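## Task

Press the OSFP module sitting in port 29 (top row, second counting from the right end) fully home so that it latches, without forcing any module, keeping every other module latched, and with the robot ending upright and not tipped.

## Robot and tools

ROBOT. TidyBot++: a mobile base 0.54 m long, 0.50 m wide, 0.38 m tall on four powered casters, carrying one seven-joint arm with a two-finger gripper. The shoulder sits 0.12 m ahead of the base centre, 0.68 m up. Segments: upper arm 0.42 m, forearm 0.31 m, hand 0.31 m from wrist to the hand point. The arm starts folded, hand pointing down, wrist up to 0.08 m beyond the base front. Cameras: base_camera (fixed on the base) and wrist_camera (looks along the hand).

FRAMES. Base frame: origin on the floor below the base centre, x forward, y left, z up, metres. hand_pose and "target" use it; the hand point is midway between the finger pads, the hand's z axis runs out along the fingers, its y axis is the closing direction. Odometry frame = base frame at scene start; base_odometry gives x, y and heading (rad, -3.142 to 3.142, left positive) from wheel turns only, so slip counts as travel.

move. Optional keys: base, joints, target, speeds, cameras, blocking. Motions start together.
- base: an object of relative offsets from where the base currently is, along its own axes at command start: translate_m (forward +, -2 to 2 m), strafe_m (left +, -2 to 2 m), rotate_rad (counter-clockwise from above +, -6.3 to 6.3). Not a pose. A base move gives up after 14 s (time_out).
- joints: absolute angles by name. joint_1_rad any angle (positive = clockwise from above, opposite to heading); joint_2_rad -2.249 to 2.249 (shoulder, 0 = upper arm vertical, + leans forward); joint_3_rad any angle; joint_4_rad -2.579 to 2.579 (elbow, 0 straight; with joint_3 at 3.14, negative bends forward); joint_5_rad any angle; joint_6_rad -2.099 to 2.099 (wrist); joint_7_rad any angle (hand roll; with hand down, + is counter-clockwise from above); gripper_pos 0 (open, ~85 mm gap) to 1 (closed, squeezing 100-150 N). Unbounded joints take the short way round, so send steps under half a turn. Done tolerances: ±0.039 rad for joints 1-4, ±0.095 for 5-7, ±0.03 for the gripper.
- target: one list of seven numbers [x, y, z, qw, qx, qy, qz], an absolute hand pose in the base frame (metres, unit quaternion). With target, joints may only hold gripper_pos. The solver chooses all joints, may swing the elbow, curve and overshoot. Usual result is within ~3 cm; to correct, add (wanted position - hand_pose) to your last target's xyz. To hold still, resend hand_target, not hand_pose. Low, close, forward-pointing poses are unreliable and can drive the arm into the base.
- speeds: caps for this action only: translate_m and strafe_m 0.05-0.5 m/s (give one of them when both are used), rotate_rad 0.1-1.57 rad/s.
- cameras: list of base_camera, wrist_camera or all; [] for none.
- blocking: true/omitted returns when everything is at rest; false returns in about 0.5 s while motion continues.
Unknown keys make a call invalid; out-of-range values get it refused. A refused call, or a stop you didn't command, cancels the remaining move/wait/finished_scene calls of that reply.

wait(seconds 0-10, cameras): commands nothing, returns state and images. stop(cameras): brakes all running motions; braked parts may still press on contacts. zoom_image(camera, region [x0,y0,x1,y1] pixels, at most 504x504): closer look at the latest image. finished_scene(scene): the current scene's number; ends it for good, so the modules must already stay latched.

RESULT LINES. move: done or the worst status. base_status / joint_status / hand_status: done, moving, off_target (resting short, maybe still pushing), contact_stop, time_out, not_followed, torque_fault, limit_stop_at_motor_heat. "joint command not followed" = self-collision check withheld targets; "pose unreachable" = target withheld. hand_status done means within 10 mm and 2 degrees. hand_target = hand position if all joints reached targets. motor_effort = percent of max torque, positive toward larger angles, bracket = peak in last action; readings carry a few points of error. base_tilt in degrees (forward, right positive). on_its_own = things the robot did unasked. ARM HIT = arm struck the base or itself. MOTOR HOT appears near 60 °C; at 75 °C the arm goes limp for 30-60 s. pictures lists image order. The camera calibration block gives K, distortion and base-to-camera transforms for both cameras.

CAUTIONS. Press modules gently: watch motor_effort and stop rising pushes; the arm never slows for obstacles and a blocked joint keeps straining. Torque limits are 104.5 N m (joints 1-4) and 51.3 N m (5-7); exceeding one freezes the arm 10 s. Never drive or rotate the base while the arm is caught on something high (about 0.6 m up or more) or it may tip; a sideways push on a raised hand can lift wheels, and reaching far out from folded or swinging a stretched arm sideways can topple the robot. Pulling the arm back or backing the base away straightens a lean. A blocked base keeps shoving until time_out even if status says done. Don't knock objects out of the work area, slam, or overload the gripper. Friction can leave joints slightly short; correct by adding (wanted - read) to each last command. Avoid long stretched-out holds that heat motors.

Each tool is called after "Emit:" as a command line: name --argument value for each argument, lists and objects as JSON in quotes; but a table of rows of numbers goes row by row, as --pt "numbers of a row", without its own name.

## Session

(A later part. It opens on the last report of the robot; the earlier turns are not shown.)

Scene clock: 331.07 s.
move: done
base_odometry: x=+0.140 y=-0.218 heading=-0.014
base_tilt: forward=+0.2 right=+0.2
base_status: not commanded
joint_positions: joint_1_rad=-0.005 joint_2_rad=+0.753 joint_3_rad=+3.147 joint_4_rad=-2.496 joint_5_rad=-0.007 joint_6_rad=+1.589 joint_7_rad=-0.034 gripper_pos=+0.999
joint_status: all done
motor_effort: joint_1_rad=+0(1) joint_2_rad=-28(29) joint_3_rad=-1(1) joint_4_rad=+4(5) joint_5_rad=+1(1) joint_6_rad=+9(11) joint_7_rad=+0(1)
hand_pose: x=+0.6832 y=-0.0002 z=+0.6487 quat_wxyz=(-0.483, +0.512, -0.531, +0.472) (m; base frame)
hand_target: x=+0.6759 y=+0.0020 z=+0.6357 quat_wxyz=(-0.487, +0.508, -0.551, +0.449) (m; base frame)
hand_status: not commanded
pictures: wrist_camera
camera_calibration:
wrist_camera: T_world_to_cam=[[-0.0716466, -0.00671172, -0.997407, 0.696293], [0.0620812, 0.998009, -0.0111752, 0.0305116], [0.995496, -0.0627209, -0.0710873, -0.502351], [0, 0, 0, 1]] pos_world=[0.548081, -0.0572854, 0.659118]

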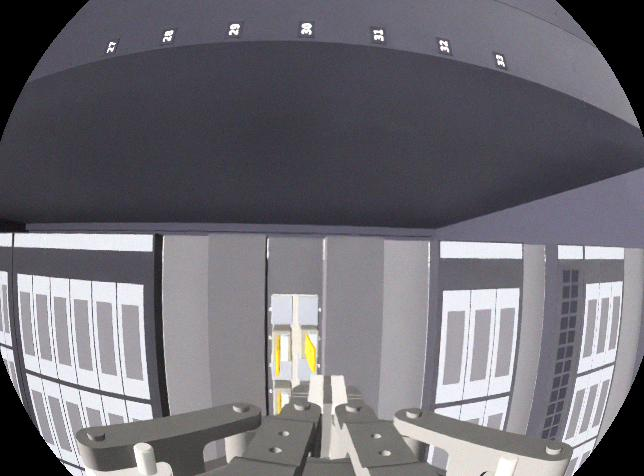

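Emit:
move --joints '{"joint_1_rad": 0.0, "joint_2_rad": 0.765, "joint_3_rad": 3.14, "joint_4_rad": -2.515, "joint_5_rad": 0.0, "joint_6_rad": 1.68, "joint_7_rad": -0.08}' --base '{"translate_m": 0.025}' --speeds '{"translate_m": 0.1}' --cameras '["wrist_camera"]'

Emit:
zoom_image --camera "wrist_camera" --region '[270, 270, 410, 410]'

Scene clock: 351.53 s.
move: done
base_odometry: x=+0.165 y=-0.219 heading=-0.014
base_tilt: forward=+0.2 right=+0.3
base_status: done
joint_positions: joint_1_rad=-0.005 joint_2_rad=+0.755 joint_3_rad=+3.147 joint_4_rad=-2.499 joint_5_rad=-0.007 joint_6_rad=+1.671 joint_7_rad=-0.034 gripper_pos=+0.999
joint_status: all done
motor_effort: joint_1_rad=+0(3) joint_2_rad=-27(29) joint_3_rad=-1(2) joint_4_rad=+3(6) joint_5_rad=+1(1) joint_6_rad=+9(10) joint_7_rad=+0(1)
hand_pose: x=+0.6834 y=-0.0001 z=+0.6721 quat_wxyz=(-0.503, +0.494, -0.512, +0.491) (m; base frame)
hand_target: x=+0.6782 y=+0.0020 z=+0.6649 quat_wxyz=(-0.512, +0.487, -0.527, +0.472) (m; base frame)
hand_status: not commanded
pictures: wrist_camera
camera_calibration:
wrist_camera: T_world_to_cam=[[0.00511765, -0.00720463, -0.999961, 0.668882], [0.0624659, 0.998023, -0.00687098, 0.0275278], [0.998034, -0.0624283, 0.00555758, -0.554079], [0, 0, 0, 1]] pos_world=[0.547847, -0.0572446, 0.672125]

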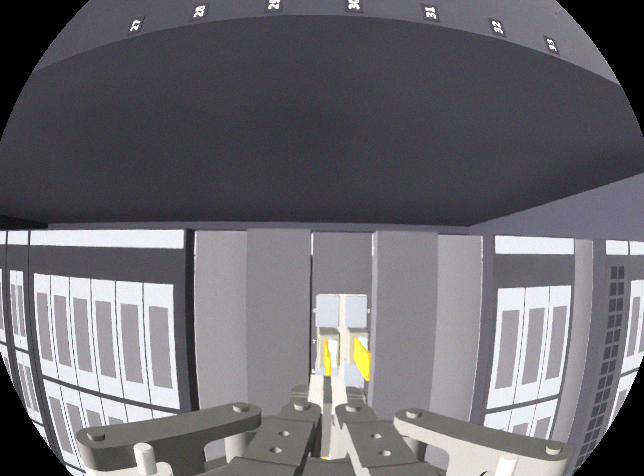

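Scaled by 3.600.

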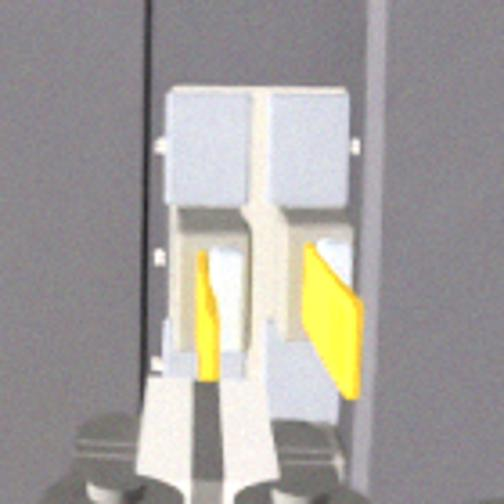

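Emit:
move --joints '{"joint_1_rad": 0.0, "joint_2_rad": 0.797, "joint_3_rad": 3.14, "joint_4_rad": -2.484, "joint_5_rad": 0.0, "joint_6_rad": 1.68, "joint_7_rad": -0.08}' --cameras '["wrist_camera"]'

Emit:
zoom_image --camera "wrist_camera" --region '[270, 270, 410, 410]'

Scene clock: 358.23 s.
move: done
base_odometry: x=+0.165 y=-0.219 heading=-0.014
base_tilt: forward=+0.2 right=+0.3
base_status: not commanded
joint_positions: joint_1_rad=-0.005 joint_2_rad=+0.784 joint_3_rad=+3.147 joint_4_rad=-2.491 joint_5_rad=-0.007 joint_6_rad=+1.671 joint_7_rad=-0.034 gripper_pos=+0.999
joint_status: all done
motor_effort: joint_1_rad=+0(1) joint_2_rad=-28(29) joint_3_rad=-1(1) joint_4_rad=+3(4) joint_5_rad=+1(2) joint_6_rad=+9(10) joint_7_rad=+0(1)
hand_pose: x=+0.6853 y=-0.0001 z=+0.6578 quat_wxyz=(-0.497, +0.499, -0.517, +0.486) (m; base frame)
hand_target: x=+0.6874 y=+0.0020 z=+0.6552 quat_wxyz=(-0.512, +0.487, -0.527, +0.472) (m; base frame)
hand_status: not commanded
pictures: wrist_camera
camera_calibration:
wrist_camera: T_world_to_cam=[[-0.0162751, -0.00733801, -0.999841, 0.669138], [0.0622764, 0.998024, -0.0083384, 0.028396], [0.997926, -0.0624022, -0.015786, -0.541812], [0, 0, 0, 1]] pos_world=[0.549811, -0.05724, 0.660716]

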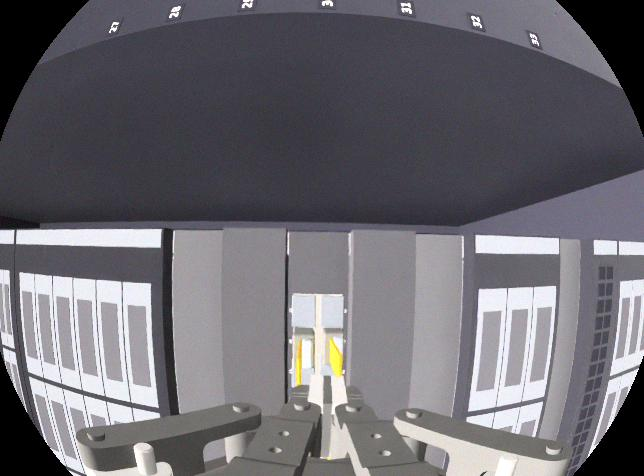

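Scaled by 3.600.

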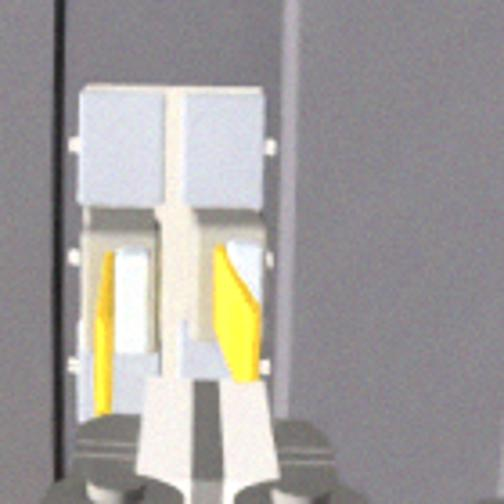

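Emit:
move --joints '{"joint_1_rad": 0.0, "joint_2_rad": 0.787, "joint_3_rad": 3.14, "joint_4_rad": -2.484, "joint_5_rad": 0.0, "joint_6_rad": 1.68, "joint_7_rad": -0.08}' --cameras '["wrist_camera"]'

Emit:
zoom_image --camera "wrist_camera" --region '[270, 270, 410, 410]'

Scene clock: 362.23 s.
move: done
base_odometry: x=+0.165 y=-0.219 heading=-0.014
base_tilt: forward=+0.2 right=+0.3
base_status: not commanded
joint_positions: joint_1_rad=-0.005 joint_2_rad=+0.783 joint_3_rad=+3.147 joint_4_rad=-2.491 joint_5_rad=-0.007 joint_6_rad=+1.671 joint_7_rad=-0.034 gripper_pos=+0.999
joint_status: all done
motor_effort: joint_1_rad=+0(1) joint_2_rad=-29(30) joint_3_rad=-1(2) joint_4_rad=+3(4) joint_5_rad=+0(1) joint_6_rad=+8(10) joint_7_rad=+0(1)
hand_pose: x=+0.6854 y=-0.0001 z=+0.6586 quat_wxyz=(-0.498, +0.499, -0.517, +0.486) (m; base frame)
hand_target: x=+0.6877 y=+0.0020 z=+0.6609 quat_wxyz=(-0.515, +0.484, -0.525, +0.474) (m; base frame)
hand_status: not commanded
pictures: wrist_camera
camera_calibration:
wrist_camera: T_world_to_cam=[[-0.0147766, -0.00733062, -0.999864, 0.668976], [0.0622889, 0.998024, -0.00823767, 0.0283258], [0.997949, -0.0624021, -0.0142907, -0.542834], [0, 0, 0, 1]] pos_world=[0.549842, -0.0572399, 0.661361]

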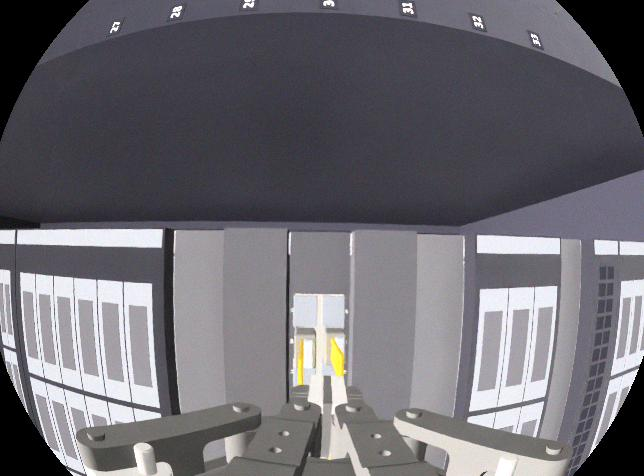

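Scaled by 3.600.

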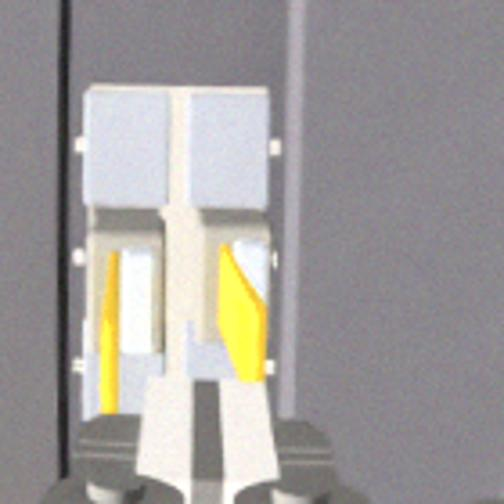

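Emit:
move --joints '{"joint_1_rad": 0.0, "joint_2_rad": 0.778, "joint_3_rad": 3.14, "joint_4_rad": -2.484, "joint_5_rad": 0.0, "joint_6_rad": 1.68, "joint_7_rad": -0.08}' --cameras '["wrist_camera"]'

Emit:
zoom_image --camera "wrist_camera" --region '[270, 270, 410, 410]'

Scene clock: 364.77 s.
move: done
base_odometry: x=+0.165 y=-0.219 heading=-0.014
base_tilt: forward=+0.2 right=+0.2
base_status: not commanded
joint_positions: joint_1_rad=-0.005 joint_2_rad=+0.779 joint_3_rad=+3.147 joint_4_rad=-2.491 joint_5_rad=-0.007 joint_6_rad=+1.671 joint_7_rad=-0.034 gripper_pos=+0.999
joint_status: all done
motor_effort: joint_1_rad=+0(1) joint_2_rad=-28(29) joint_3_rad=-1(1) joint_4_rad=+3(4) joint_5_rad=+1(1) joint_6_rad=+9(10) joint_7_rad=+0(1)
hand_pose: x=+0.6854 y=-0.0001 z=+0.6606 quat_wxyz=(-0.499, +0.498, -0.516, +0.487) (m; base frame)
hand_target: x=+0.6878 y=+0.0020 z=+0.6660 quat_wxyz=(-0.517, +0.482, -0.522, +0.476) (m; base frame)
hand_status: not commanded
pictures: wrist_camera
camera_calibration:
wrist_camera: T_world_to_cam=[[-0.011221, -0.00731308, -0.99991, 0.668585], [0.0623177, 0.998024, -0.00799862, 0.0281594], [0.997993, -0.0624019, -0.0107431, -0.545259], [0, 0, 0, 1]] pos_world=[0.549912, -0.0572395, 0.662892]

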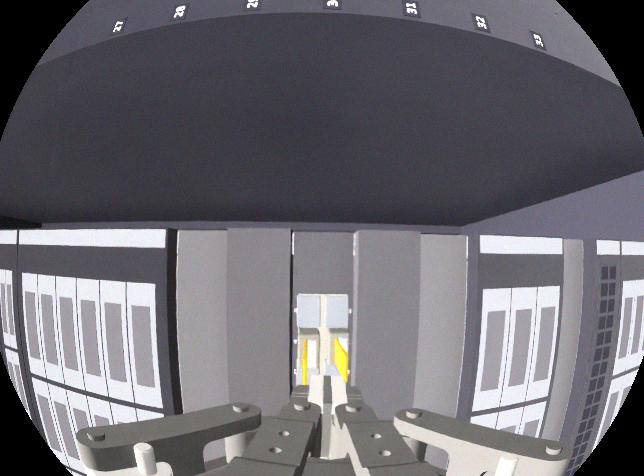

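Scaled by 3.600.

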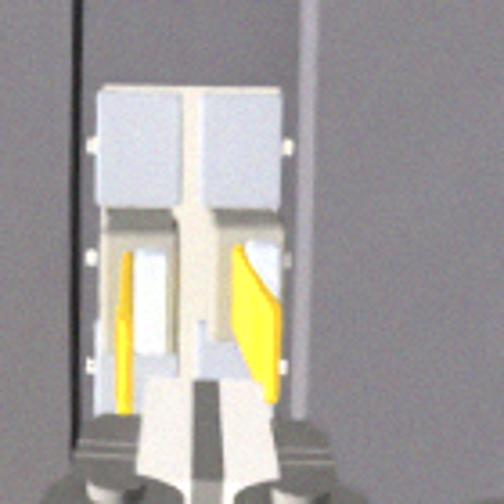

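Emit:
move --joints '{"joint_1_rad": 0.0, "joint_2_rad": 0.771, "joint_3_rad": 3.14, "joint_4_rad": -2.484, "joint_5_rad": 0.0, "joint_6_rad": 1.68, "joint_7_rad": -0.08}' --base '{"translate_m": 0.02}' --speeds '{"translate_m": 0.05}' --cameras '["wrist_camera"]'

Emit:
zoom_image --camera "wrist_camera" --region '[270, 270, 410, 410]'

Scene clock: 368.13 s.
move: done
base_odometry: x=+0.185 y=-0.219 heading=-0.013
base_tilt: forward=+0.2 right=+0.2
base_status: done
joint_positions: joint_1_rad=-0.005 joint_2_rad=+0.773 joint_3_rad=+3.147 joint_4_rad=-2.491 joint_5_rad=-0.007 joint_6_rad=+1.671 joint_7_rad=-0.034 gripper_pos=+0.999
joint_status: all done
motor_effort: joint_1_rad=+0(1) joint_2_rad=-27(29) joint_3_rad=-1(1) joint_4_rad=+3(5) joint_5_rad=+1(2) joint_6_rad=+10(10) joint_7_rad=+0(1)
hand_pose: x=+0.6856 y=-0.0001 z=+0.6641 quat_wxyz=(-0.500, +0.496, -0.514, +0.488) (m; base frame)
hand_target: x=+0.6879 y=+0.0020 z=+0.6700 quat_wxyz=(-0.519, +0.481, -0.521, +0.478) (m; base frame)
hand_status: not commanded
pictures: wrist_camera
camera_calibration:
wrist_camera: T_world_to_cam=[[-0.00502059, -0.0072825, -0.999961, 0.667881], [0.062366, 0.998025, -0.00758152, 0.0278693], [0.998041, -0.0624016, -0.00455649, -0.549482], [0, 0, 0, 1]] pos_world=[0.550021, -0.057239, 0.665563]

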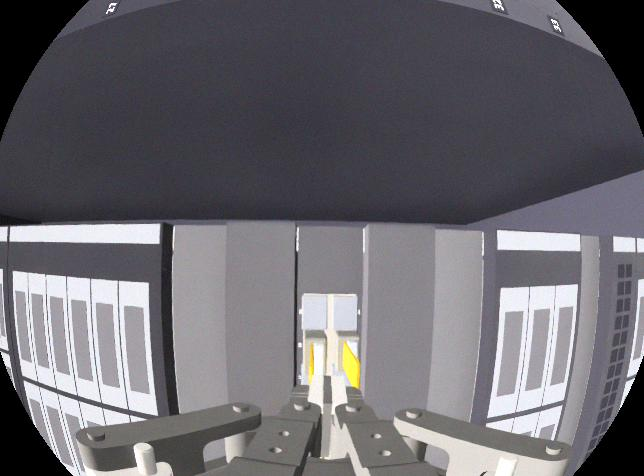

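Scaled by 3.600.

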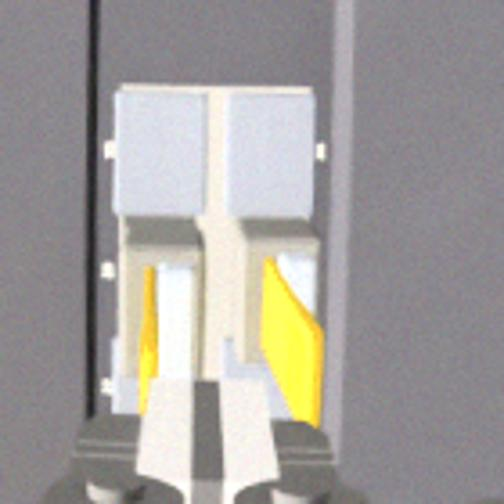

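Emit:
move --joints '{"joint_1_rad": 0.0, "joint_2_rad": 0.788, "joint_3_rad": 3.14, "joint_4_rad": -2.484, "joint_5_rad": 0.0, "joint_6_rad": 1.68, "joint_7_rad": -0.08}' --base '{"translate_m": 0.01}' --speeds '{"translate_m": 0.05}' --cameras '["wrist_camera"]'

Emit:
zoom_image --camera "wrist_camera" --region '[270, 270, 410, 410]'

Scene clock: 378.97 s.
move: done
base_odometry: x=+0.195 y=-0.219 heading=-0.013
base_tilt: forward=+0.2 right=+0.2
base_status: done
joint_positions: joint_1_rad=-0.005 joint_2_rad=+0.780 joint_3_rad=+3.147 joint_4_rad=-2.491 joint_5_rad=-0.007 joint_6_rad=+1.671 joint_7_rad=-0.034 gripper_pos=+0.999
joint_status: all done
motor_effort: joint_1_rad=+0(2) joint_2_rad=-28(29) joint_3_rad=-1(2) joint_4_rad=+3(5) joint_5_rad=+1(1) joint_6_rad=+9(10) joint_7_rad=+0(1)
hand_pose: x=+0.6855 y=-0.0001 z=+0.6603 quat_wxyz=(-0.499, +0.498, -0.516, +0.487) (m; base frame)
hand_target: x=+0.6876 y=+0.0020 z=+0.6603 quat_wxyz=(-0.515, +0.485, -0.525, +0.474) (m; base frame)
hand_status: not commanded
pictures: wrist_camera
camera_calibration:
wrist_camera: T_world_to_cam=[[-0.0116618, -0.00731569, -0.999905, 0.668599], [0.0623138, 0.998024, -0.00802868, 0.028178], [0.997988, -0.0624015, -0.0111829, -0.544994], [0, 0, 0, 1]] pos_world=[0.549939, -0.0572395, 0.662667]

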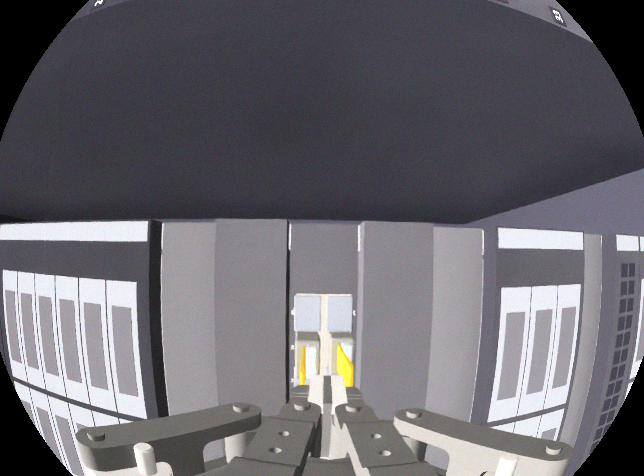

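Scaled by 3.600.

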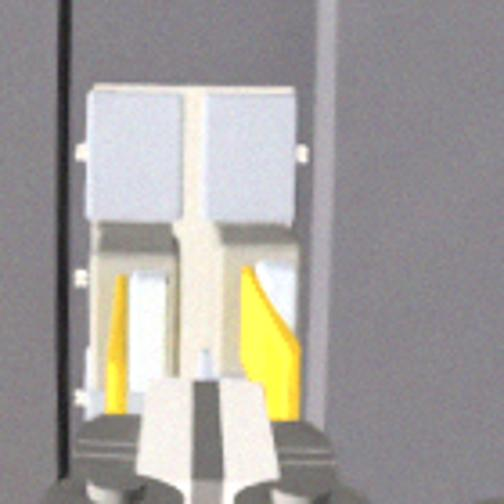

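Emit:
move --joints '{"joint_1_rad": 0.0, "joint_2_rad": 0.7735, "joint_3_rad": 3.14, "joint_4_rad": -2.484, "joint_5_rad": 0.0, "joint_6_rad": 1.68, "joint_7_rad": -0.08}' --base '{"translate_m": 0.01}' --speeds '{"translate_m": 0.05}' --cameras '["wrist_camera"]'

Emit:
zoom_image --camera "wrist_camera" --region '[270, 270, 410, 410]'

Scene clock: 382.83 s.
move: done
base_odometry: x=+0.205 y=-0.219 heading=-0.012
base_tilt: forward=+0.2 right=+0.3
base_status: done
joint_positions: joint_1_rad=-0.005 joint_2_rad=+0.773 joint_3_rad=+3.147 joint_4_rad=-2.495 joint_5_rad=-0.007 joint_6_rad=+1.671 joint_7_rad=-0.034 gripper_pos=+0.999
joint_status: all done
motor_effort: joint_1_rad=+0(2) joint_2_rad=-28(29) joint_3_rad=-1(2) joint_4_rad=+6(8) joint_5_rad=+0(2) joint_6_rad=+9(10) joint_7_rad=+0(1)
hand_pose: x=+0.6844 y=-0.0001 z=+0.6632 quat_wxyz=(-0.499, +0.497, -0.515, +0.488) (m; base frame)
hand_target: x=+0.6879 y=+0.0020 z=+0.6685 quat_wxyz=(-0.518, +0.481, -0.521, +0.477) (m; base frame)
hand_status: not commanded
pictures: wrist_camera
camera_calibration:
wrist_camera: T_world_to_cam=[[-0.008694, -0.00728682, -0.999936, 0.669398], [0.0623511, 0.998024, -0.007815, 0.028107], [0.998016, -0.062415, -0.00822247, -0.545842], [0, 0, 0, 1]] pos_world=[0.548826, -0.0572423, 0.665087]

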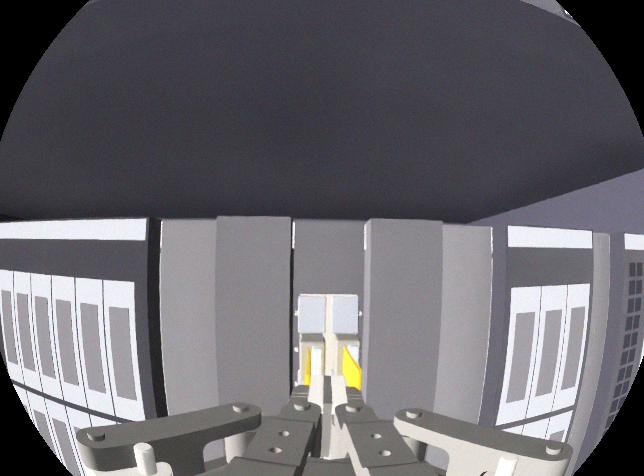

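Scaled by 3.600.

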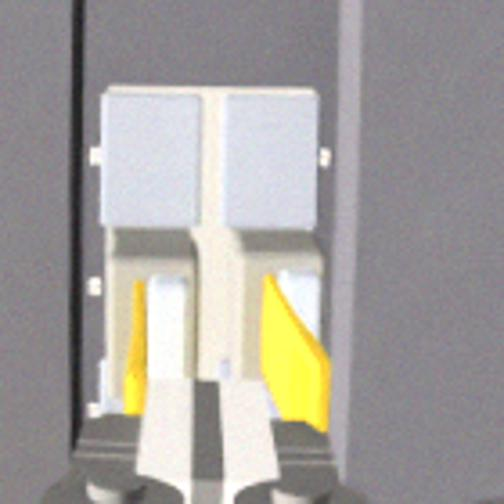

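Emit:
move --base '{"translate_m": 0.015}' --speeds '{"translate_m": 0.05}' --cameras '["wrist_camera"]'

Emit:
zoom_image --camera "wrist_camera" --region '[280, 290, 380, 390]'

Scene clock: 390.60 s.
move: done
base_odometry: x=+0.221 y=-0.219 heading=-0.012
base_tilt: forward=+0.2 right=+0.3
base_status: done
joint_positions: joint_1_rad=-0.005 joint_2_rad=+0.773 joint_3_rad=+3.147 joint_4_rad=-2.486 joint_5_rad=-0.007 joint_6_rad=+1.671 joint_7_rad=-0.034 gripper_pos=+0.999
joint_status: not commanded
motor_effort: joint_1_rad=+0(2) joint_2_rad=-28(29) joint_3_rad=-1(1) joint_4_rad=+4(11) joint_5_rad=+0(1) joint_6_rad=+9(10) joint_7_rad=+0(0)
hand_pose: x=+0.6874 y=-0.0001 z=+0.6658 quat_wxyz=(-0.502, +0.495, -0.513, +0.490) (m; base frame)
hand_target: x=+0.6879 y=+0.0020 z=+0.6685 quat_wxyz=(-0.518, +0.481, -0.521, +0.477) (m; base frame)
hand_status: not commanded
pictures: wrist_camera
camera_calibration:
wrist_camera: T_world_to_cam=[[0.0010039, -0.00727402, -0.999973, 0.665467], [0.0623899, 0.998026, -0.00719722, 0.0274863], [0.998051, -0.062381, 0.00145575, -0.555335], [0, 0, 0, 1]] pos_world=[0.55187, -0.0572337, 0.666455]

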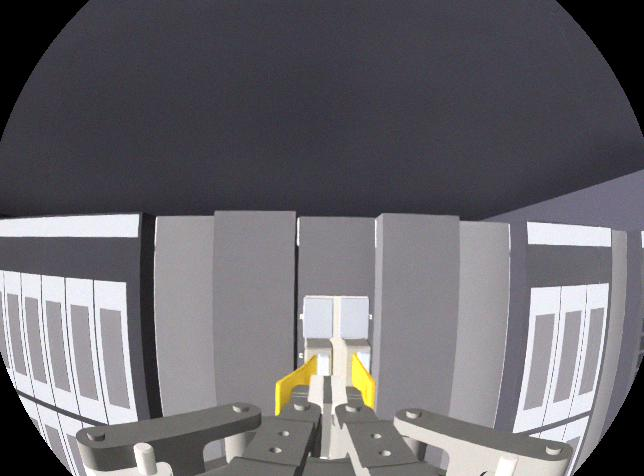

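Scaled by 5.040.

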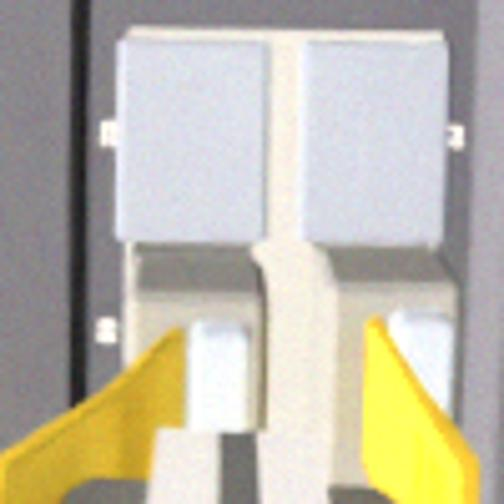

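Emit:
move --joints '{"joint_1_rad": 0.0, "joint_2_rad": 0.786, "joint_3_rad": 3.14, "joint_4_rad": -2.484, "joint_5_rad": 0.0, "joint_6_rad": 1.68, "joint_7_rad": -0.08}' --base '{"translate_m": 0.008}' --speeds '{"translate_m": 0.05}' --cameras '["wrist_camera"]'

Emit:
zoom_image --camera "wrist_camera" --region '[280, 290, 380, 390]'

Scene clock: 397.27 s.
move: done
base_odometry: x=+0.229 y=-0.219 heading=-0.012
base_tilt: forward=+0.2 right=+0.2
base_status: done
joint_positions: joint_1_rad=-0.005 joint_2_rad=+0.778 joint_3_rad=+3.147 joint_4_rad=-2.486 joint_5_rad=-0.007 joint_6_rad=+1.671 joint_7_rad=-0.034 gripper_pos=+0.999
joint_status: all done
motor_effort: joint_1_rad=+0(2) joint_2_rad=-28(30) joint_3_rad=-1(1) joint_4_rad=+4(5) joint_5_rad=+1(1) joint_6_rad=+9(10) joint_7_rad=+0(1)
hand_pose: x=+0.6873 y=-0.0001 z=+0.6628 quat_wxyz=(-0.501, +0.496, -0.514, +0.489) (m; base frame)
hand_target: x=+0.6877 y=+0.0020 z=+0.6614 quat_wxyz=(-0.515, +0.484, -0.525, +0.474) (m; base frame)
hand_status: not commanded
pictures: wrist_camera
camera_calibration:
wrist_camera: T_world_to_cam=[[-0.00428574, -0.00730011, -0.999964, 0.66609], [0.0623509, 0.998026, -0.00755319, 0.0277336], [0.998045, -0.062381, -0.00382211, -0.551736], [0, 0, 0, 1]] pos_world=[0.551783, -0.0572342, 0.664167]

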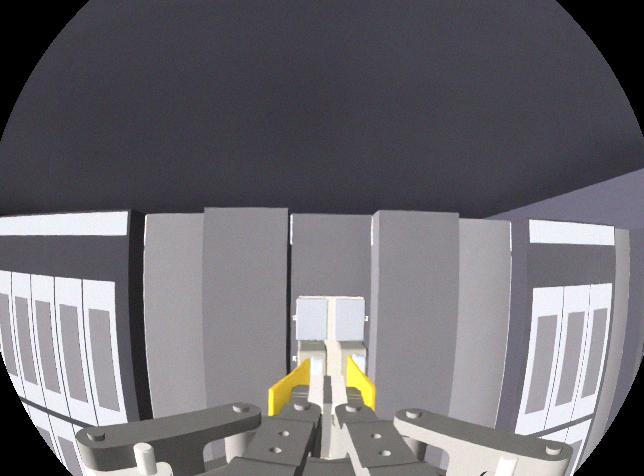

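Scaled by 5.040.

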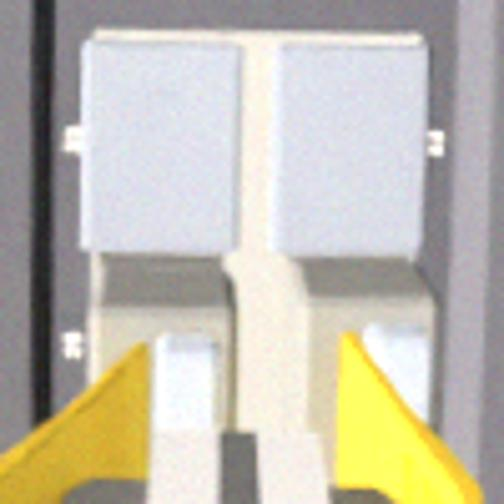

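Emit:
move --base '{"translate_m": 0.006}' --speeds '{"translate_m": 0.05}' --cameras '["wrist_camera"]'

Emit:
zoom_image --camera "wrist_camera" --region '[280, 290, 380, 390]'

Scene clock: 402.33 s.
move: done
base_odometry: x=+0.235 y=-0.218 heading=-0.011
base_tilt: forward=+0.3 right=+0.3
base_status: done
joint_positions: joint_1_rad=-0.005 joint_2_rad=+0.779 joint_3_rad=+3.147 joint_4_rad=-2.486 joint_5_rad=-0.007 joint_6_rad=+1.671 joint_7_rad=-0.034 gripper_pos=+0.999
joint_status: not commanded
motor_effort: joint_1_rad=+0(2) joint_2_rad=-29(30) joint_3_rad=-1(2) joint_4_rad=+4(5) joint_5_rad=+1(1) joint_6_rad=+9(10) joint_7_rad=+0(0)
hand_pose: x=+0.6873 y=-0.0001 z=+0.6624 quat_wxyz=(-0.500, +0.496, -0.514, +0.488) (m; base frame)
hand_target: x=+0.6877 y=+0.0020 z=+0.6614 quat_wxyz=(-0.515, +0.484, -0.525, +0.474) (m; base frame)
hand_status: not commanded
pictures: wrist_camera
camera_calibration:
wrist_camera: T_world_to_cam=[[-0.00502041, -0.00730373, -0.999961, 0.666175], [0.0623453, 0.998026, -0.00760261, 0.027768], [0.998042, -0.062381, -0.00455515, -0.551236], [0, 0, 0, 1]] pos_world=[0.551769, -0.0572342, 0.663849]

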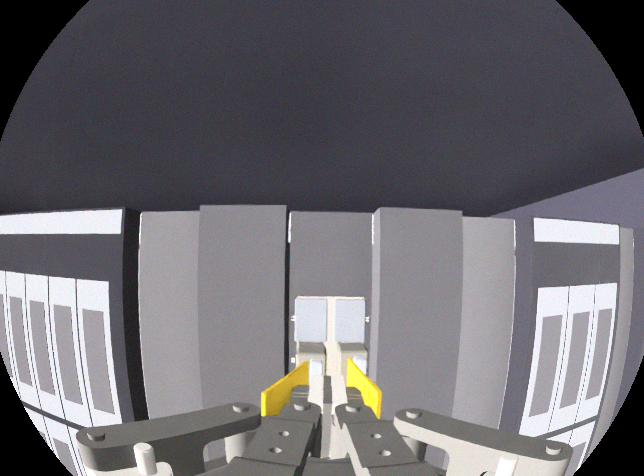

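Scaled by 5.040.

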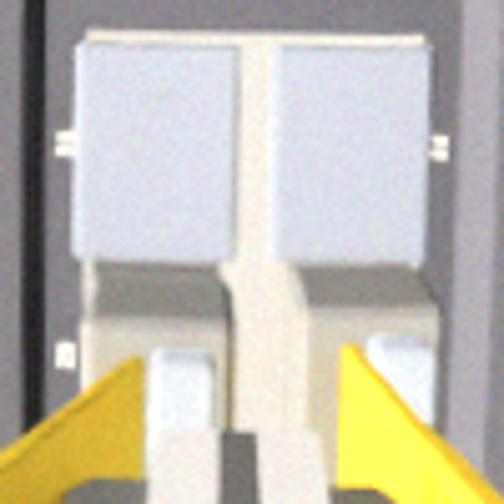

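Emit:
move --base '{"translate_m": 0.006}' --speeds '{"translate_m": 0.05}' --cameras '["wrist_camera"]'

Emit:
zoom_image --camera "wrist_camera" --region '[280, 290, 380, 390]'

Scene clock: 405.70 s.
move: done
base_odometry: x=+0.241 y=-0.218 heading=-0.011
base_tilt: forward=+0.3 right=+0.3
base_status: done
joint_positions: joint_1_rad=-0.005 joint_2_rad=+0.779 joint_3_rad=+3.147 joint_4_rad=-2.489 joint_5_rad=-0.007 joint_6_rad=+1.673 joint_7_rad=-0.034 gripper_pos=+0.999
joint_status: not commanded
motor_effort: joint_1_rad=+0(2) joint_2_rad=-28(29) joint_3_rad=-1(1) joint_4_rad=+4(9) joint_5_rad=+0(1) joint_6_rad=+9(10) joint_7_rad=+0(0)
hand_pose: x=+0.6862 y=-0.0001 z=+0.6618 quat_wxyz=(-0.500, +0.497, -0.515, +0.488) (m; base frame)
hand_target: x=+0.6877 y=+0.0020 z=+0.6614 quat_wxyz=(-0.515, +0.484, -0.525, +0.474) (m; base frame)
hand_status: not commanded
pictures: wrist_camera
camera_calibration:
wrist_camera: T_world_to_cam=[[-0.00725785, -0.00731816, -0.999947, 0.667096], [0.0623341, 0.998025, -0.00775654, 0.0279479], [0.998029, -0.0623871, -0.00678735, -0.548599], [0, 0, 0, 1]] pos_world=[0.550618, -0.0572364, 0.663554]

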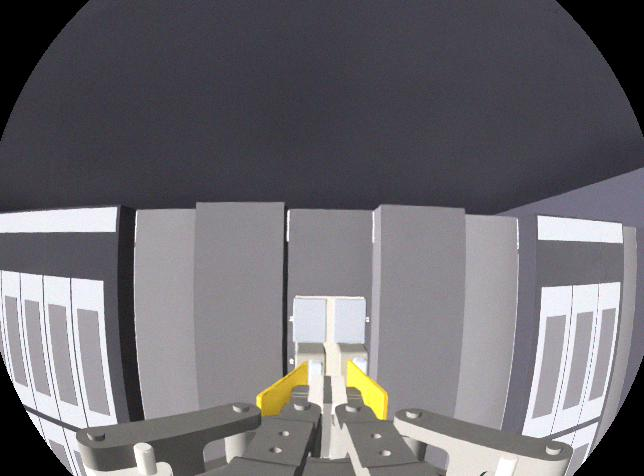

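Scaled by 5.040.

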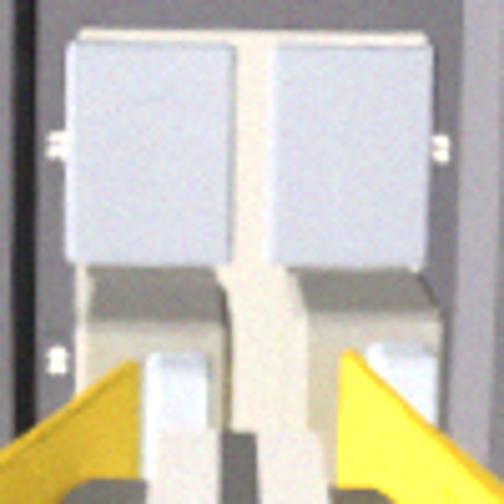

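Emit:
move --base '{"translate_m": 0.005}' --speeds '{"translate_m": 0.05}' --cameras '["wrist_camera"]'

Emit:
zoom_image --camera "wrist_camera" --region '[280, 290, 380, 390]'

Scene clock: 409.23 s.
move: done
base_odometry: x=+0.246 y=-0.218 heading=-0.011
base_tilt: forward=+0.2 right=+0.3
base_status: done
joint_positions: joint_1_rad=-0.005 joint_2_rad=+0.776 joint_3_rad=+3.147 joint_4_rad=-2.498 joint_5_rad=-0.007 joint_6_rad=+1.676 joint_7_rad=-0.034 gripper_pos=+0.999
joint_status: not commanded
motor_effort: joint_1_rad=-1(2) joint_2_rad=-26(29) joint_3_rad=-1(2) joint_4_rad=+5(10) joint_5_rad=+0(2) joint_6_rad=+8(10) joint_7_rad=+0(0)
hand_pose: x=+0.6834 y=-0.0002 z=+0.6622 quat_wxyz=(-0.499, +0.498, -0.516, +0.487) (m; base frame)
hand_target: x=+0.6877 y=+0.0020 z=+0.6614 quat_wxyz=(-0.515, +0.484, -0.525, +0.474) (m; base frame)
hand_status: not commanded
pictures: wrist_camera
camera_calibration:
wrist_camera: T_world_to_cam=[[-0.00972457, -0.00733306, -0.999926, 0.669131], [0.0624195, 0.998019, -0.00792612, 0.0282363], [0.998003, -0.0624919, -0.00924757, -0.544163], [0, 0, 0, 1]] pos_world=[0.547821, -0.0572794, 0.664273]

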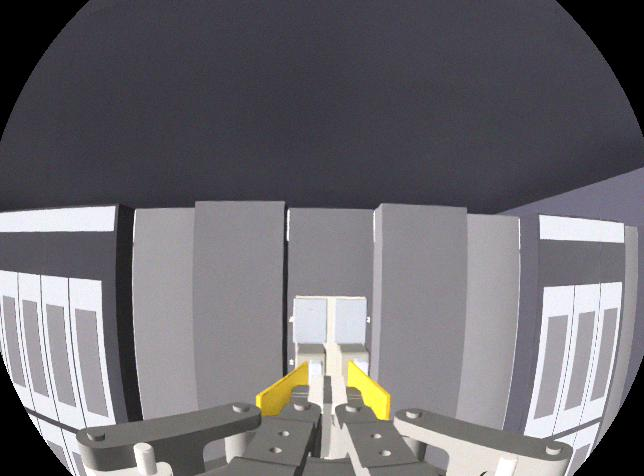

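Scaled by 5.040.

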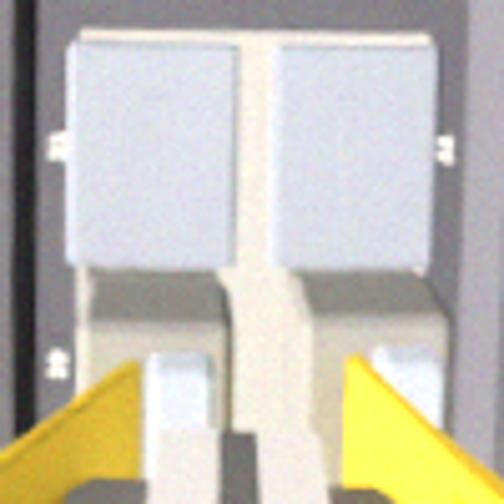

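Emit:
move --base '{"translate_m": 0.005}' --speeds '{"translate_m": 0.05}' --cameras '["wrist_camera"]'

Emit:
zoom_image --camera "wrist_camera" --region '[280, 290, 380, 390]'

Scene clock: 413.63 s.
move: done
base_odometry: x=+0.251 y=-0.218 heading=-0.010
base_tilt: forward=+0.2 right=+0.3
base_status: done
joint_positions: joint_1_rad=-0.005 joint_2_rad=+0.773 joint_3_rad=+3.147 joint_4_rad=-2.507 joint_5_rad=-0.007 joint_6_rad=+1.680 joint_7_rad=-0.034 gripper_pos=+0.999
joint_status: not commanded
motor_effort: joint_1_rad=+0(3) joint_2_rad=-26(28) joint_3_rad=-1(3) joint_4_rad=+8(13) joint_5_rad=+0(3) joint_6_rad=+7(10) joint_7_rad=+0(0)
hand_pose: x=+0.6805 y=-0.0003 z=+0.6624 quat_wxyz=(-0.498, +0.498, -0.516, +0.487) (m; base frame)
hand_target: x=+0.6877 y=+0.0020 z=+0.6614 quat_wxyz=(-0.515, +0.484, -0.525, +0.474) (m; base frame)
hand_status: not commanded
pictures: wrist_camera
camera_calibration:
wrist_camera: T_world_to_cam=[[-0.0126732, -0.00734414, -0.999893, 0.671295], [0.0626777, 0.998001, -0.00812465, 0.0285252], [0.997953, -0.062774, -0.0121876, -0.539382], [0, 0, 0, 1]] pos_world=[0.544998, -0.0573972, 0.664881]

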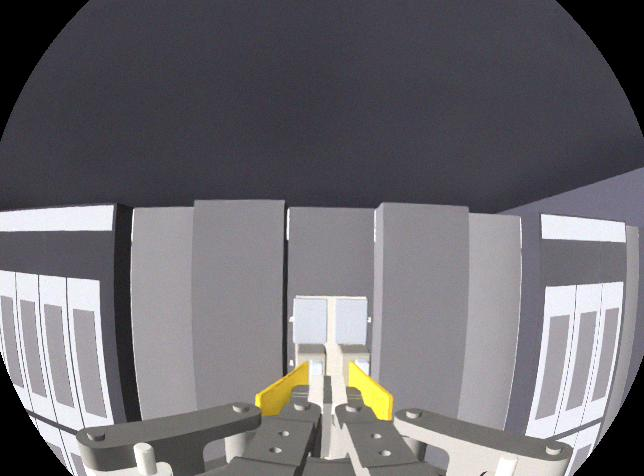

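Scaled by 5.040.

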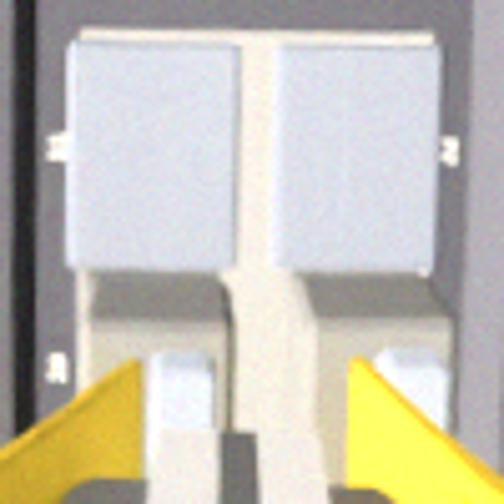

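Emit:
move --base '{"translate_m": -0.014}' --speeds '{"translate_m": 0.05}' --cameras '[]'

Emit:
move --base '{"strafe_m": -0.005, "rotate_rad": -0.004}' --speeds '{"strafe_m": 0.05, "rotate_rad": 0.1}' --cameras '["wrist_camera"]'

Emit:
zoom_image --camera "wrist_camera" --region '[280, 290, 380, 390]'

Scene clock: 460.87 s.
move: done
base_odometry: x=+0.237 y=-0.218 heading=-0.011
base_tilt: forward=+0.2 right=+0.3
base_status: done
joint_positions: joint_1_rad=-0.004 joint_2_rad=+0.778 joint_3_rad=+3.147 joint_4_rad=-2.494 joint_5_rad=-0.007 joint_6_rad=+1.680 joint_7_rad=-0.034 gripper_pos=+0.999
joint_status: not commanded
motor_effort: joint_1_rad=+0(2) joint_2_rad=-28(30) joint_3_rad=-1(2) joint_4_rad=+4(7) joint_5_rad=+0(1) joint_6_rad=+9(10) joint_7_rad=+0(0)
hand_pose: x=+0.6847 y=-0.0004 z=+0.6631 quat_wxyz=(-0.500, +0.496, -0.514, +0.489) (m; base frame)
hand_target: x=+0.6877 y=+0.0020 z=+0.6614 quat_wxyz=(-0.515, +0.484, -0.525, +0.474) (m; base frame)
hand_status: not commanded
pictures: none
No camera images: "cameras" was empty.

Scene clock: 461.40 s.
move: done
base_odometry: x=+0.237 y=-0.223 heading=-0.014
base_tilt: forward=+0.3 right=+0.2
base_status: done
joint_positions: joint_1_rad=-0.004 joint_2_rad=+0.778 joint_3_rad=+3.147 joint_4_rad=-2.494 joint_5_rad=-0.007 joint_6_rad=+1.680 joint_7_rad=-0.034 gripper_pos=+0.999
joint_status: not commanded
motor_effort: joint_1_rad=+0(4) joint_2_rad=-28(29) joint_3_rad=-1(2) joint_4_rad=+3(4) joint_5_rad=+0(1) joint_6_rad=+10(10) joint_7_rad=+0(0)
hand_pose: x=+0.6847 y=-0.0006 z=+0.6631 quat_wxyz=(-0.500, +0.496, -0.514, +0.489) (m; base frame)
hand_target: x=+0.6877 y=+0.0020 z=+0.6614 quat_wxyz=(-0.515, +0.484, -0.525, +0.474) (m; base frame)
hand_status: not commanded
pictures: wrist_camera
camera_calibration:
wrist_camera: T_world_to_cam=[[-0.0045075, -0.00723423, -0.999964, 0.66652], [0.0631154, 0.997978, -0.00750436, 0.027812], [0.997996, -0.063147, -0.00404179, -0.548931], [0, 0, 0, 1]] pos_world=[0.549079, -0.0575973, 0.664486]

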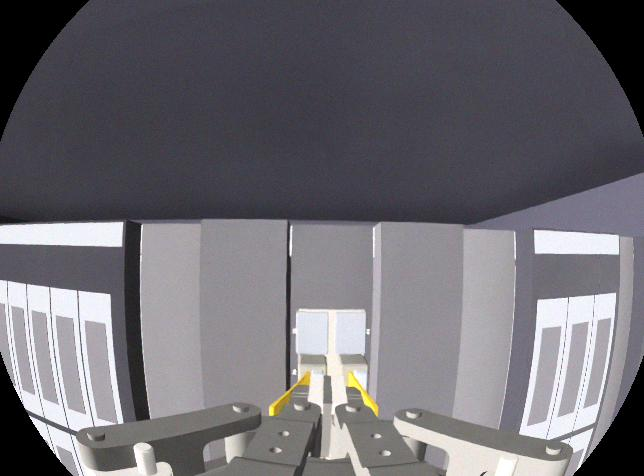

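Scaled by 5.040.

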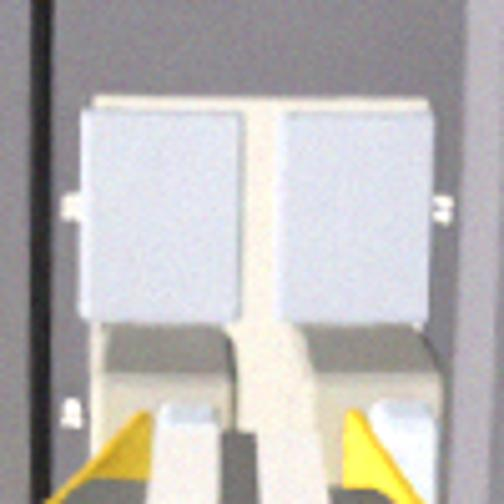

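Emit:
zoom_image --camera "wrist_camera" --region '[290, 340, 380, 400]'

Scaled by 5.600.

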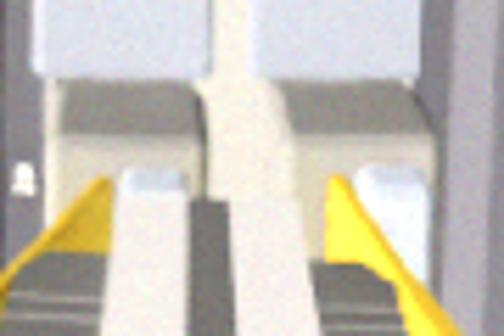

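Emit:
zoom_image --camera "wrist_camera" --region '[290, 345, 340, 380]'

Emit:
zoom_image --camera "wrist_camera" --region '[330, 345, 380, 380]'

Scaled by 10.080.

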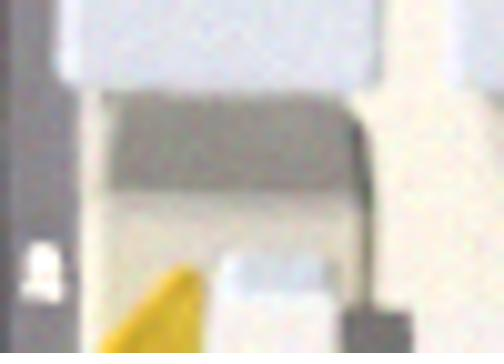

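Scaled by 10.080.

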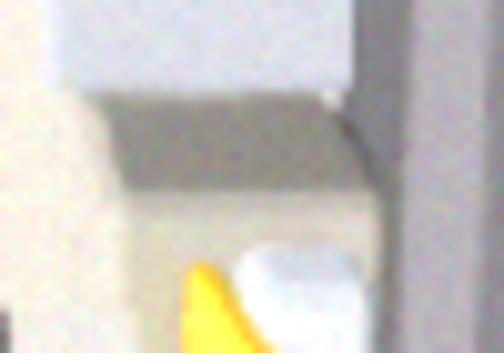

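Emit:
move --base '{"translate_m": 0.012}' --speeds '{"translate_m": 0.05}' --cameras '["wrist_camera"]'

Emit:
zoom_image --camera "wrist_camera" --region '[290, 340, 380, 400]'

Scene clock: 491.43 s.
move: done
base_odometry: x=+0.249 y=-0.223 heading=-0.015
base_tilt: forward=+0.3 right=+0.2
base_status: done
joint_positions: joint_1_rad=-0.004 joint_2_rad=+0.777 joint_3_rad=+3.147 joint_4_rad=-2.500 joint_5_rad=-0.007 joint_6_rad=+1.683 joint_7_rad=-0.034 gripper_pos=+0.999
joint_status: not commanded
motor_effort: joint_1_rad=+0(2) joint_2_rad=-26(29) joint_3_rad=-1(2) joint_4_rad=+8(14) joint_5_rad=+1(2) joint_6_rad=+8(10) joint_7_rad=+0(0)
hand_pose: x=+0.6827 y=-0.0007 z=+0.6627 quat_wxyz=(-0.500, +0.497, -0.515, +0.488) (m; base frame)
hand_target: x=+0.6877 y=+0.0020 z=+0.6614 quat_wxyz=(-0.515, +0.484, -0.525, +0.474) (m; base frame)
hand_status: not commanded
pictures: wrist_camera
camera_calibration:
wrist_camera: T_world_to_cam=[[-0.00734601, -0.00725215, -0.999947, 0.667968], [0.0632204, 0.99797, -0.00770225, 0.0280627], [0.997973, -0.0632736, -0.00687261, -0.545058], [0, 0, 0, 1]] pos_world=[0.547085, -0.0576492, 0.664403]

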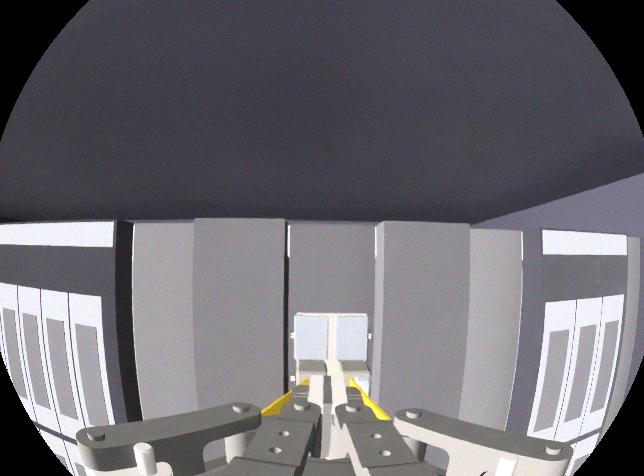

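Scaled by 5.600.

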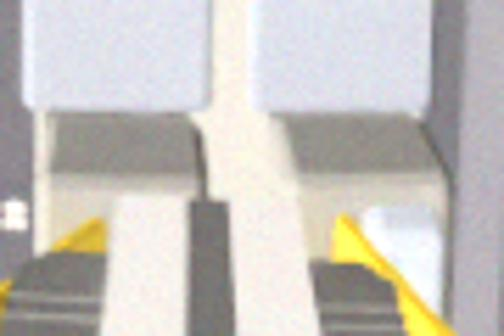

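Emit:
move --base '{"translate_m": 0.002}' --speeds '{"translate_m": 0.05}' --cameras '["wrist_camera"]'

Emit:
zoom_image --camera "wrist_camera" --region '[290, 340, 380, 400]'

Scene clock: 496.07 s.
move: done
base_odometry: x=+0.250 y=-0.223 heading=-0.015
base_tilt: forward=+0.2 right=+0.3
base_status: done
joint_positions: joint_1_rad=-0.004 joint_2_rad=+0.775 joint_3_rad=+3.146 joint_4_rad=-2.507 joint_5_rad=-0.007 joint_6_rad=+1.684 joint_7_rad=-0.034 gripper_pos=+0.999
joint_status: not commanded
motor_effort: joint_1_rad=+1(2) joint_2_rad=-28(28) joint_3_rad=+0(1) joint_4_rad=+6(14) joint_5_rad=-1(1) joint_6_rad=+9(10) joint_7_rad=+0(0)
hand_pose: x=+0.6807 y=-0.0006 z=+0.6629 quat_wxyz=(-0.499, +0.497, -0.516, +0.488) (m; base frame)
hand_target: x=+0.6877 y=+0.0020 z=+0.6614 quat_wxyz=(-0.515, +0.484, -0.525, +0.474) (m; base frame)
hand_status: not commanded
pictures: wrist_camera
camera_calibration:
wrist_camera: T_world_to_cam=[[-0.00946536, -0.00720564, -0.999929, 0.669666], [0.0630875, 0.997978, -0.00778876, 0.0282814], [0.997963, -0.0631567, -0.00899163, -0.541681], [0, 0, 0, 1]] pos_world=[0.545132, -0.0576096, 0.664968]

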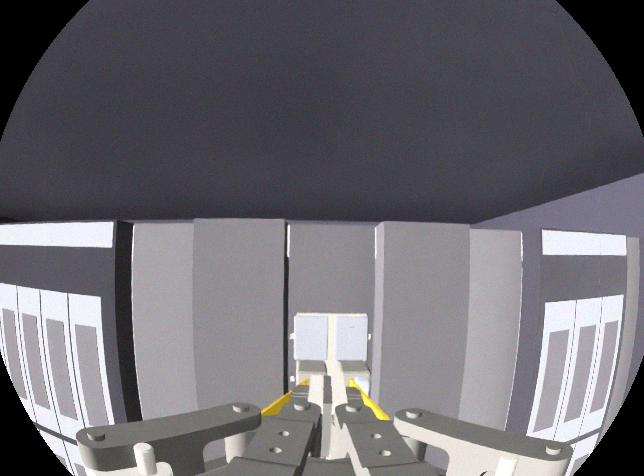

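Scaled by 5.600.

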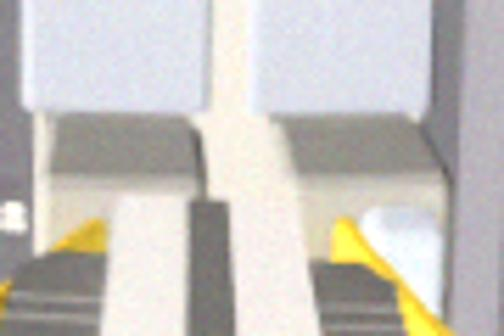

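Emit:
move --base '{"translate_m": -0.02}' --speeds '{"translate_m": 0.1}' --cameras '["wrist_camera"]'

Emit:
zoom_image --camera "wrist_camera" --region '[290, 335, 340, 380]'

Emit:
zoom_image --camera "wrist_camera" --region '[330, 335, 380, 380]'

Scene clock: 507.47 s.
move: done
base_odometry: x=+0.230 y=-0.223 heading=-0.015
base_tilt: forward=+0.3 right=+0.3
base_status: done
joint_positions: joint_1_rad=-0.004 joint_2_rad=+0.780 joint_3_rad=+3.146 joint_4_rad=-2.492 joint_5_rad=-0.007 joint_6_rad=+1.684 joint_7_rad=-0.034 gripper_pos=+0.999
joint_status: not commanded
motor_effort: joint_1_rad=+0(2) joint_2_rad=-28(30) joint_3_rad=-1(2) joint_4_rad=+3(7) joint_5_rad=+1(1) joint_6_rad=+9(10) joint_7_rad=+0(0)
hand_pose: x=+0.6853 y=-0.0007 z=+0.6638 quat_wxyz=(-0.501, +0.495, -0.513, +0.490) (m; base frame)
hand_target: x=+0.6877 y=+0.0020 z=+0.6614 quat_wxyz=(-0.515, +0.484, -0.525, +0.474) (m; base frame)
hand_status: not commanded
pictures: wrist_camera
camera_calibration:
wrist_camera: T_world_to_cam=[[-0.000297596, -0.00722191, -0.999974, 0.664272], [0.0632818, 0.99797, -0.00722627, 0.0275763], [0.997996, -0.0632823, 0.000160024, -0.552359], [0, 0, 0, 1]] pos_world=[0.549704, -0.0576775, 0.664542]

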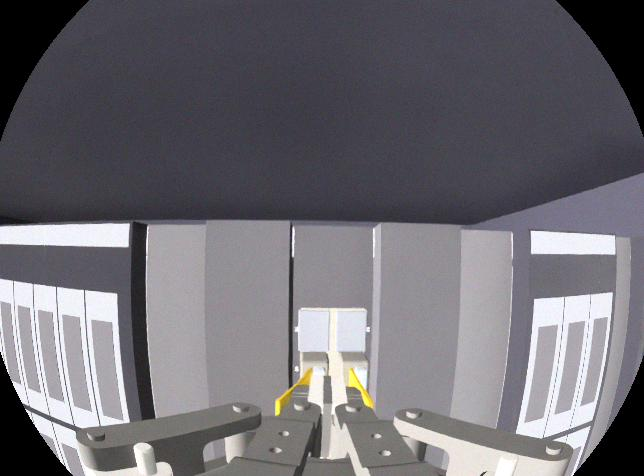

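Scaled by 10.080.

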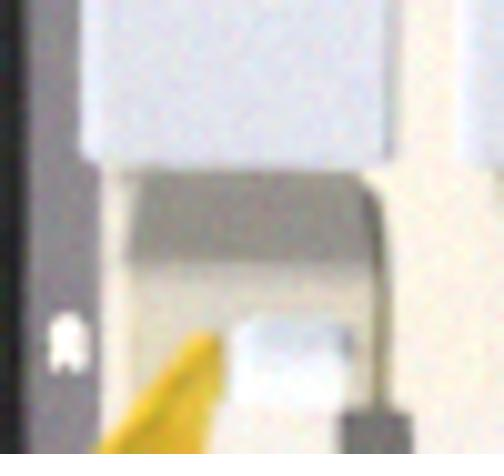

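Scaled by 10.080.

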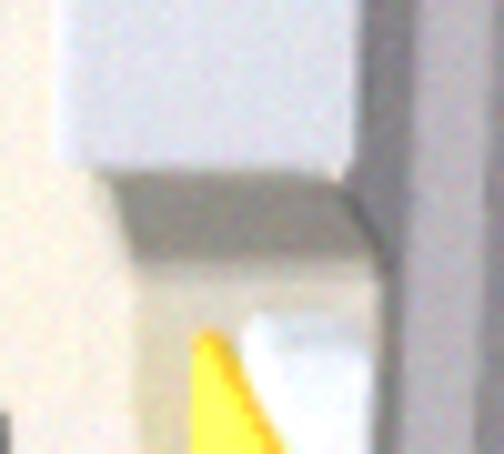

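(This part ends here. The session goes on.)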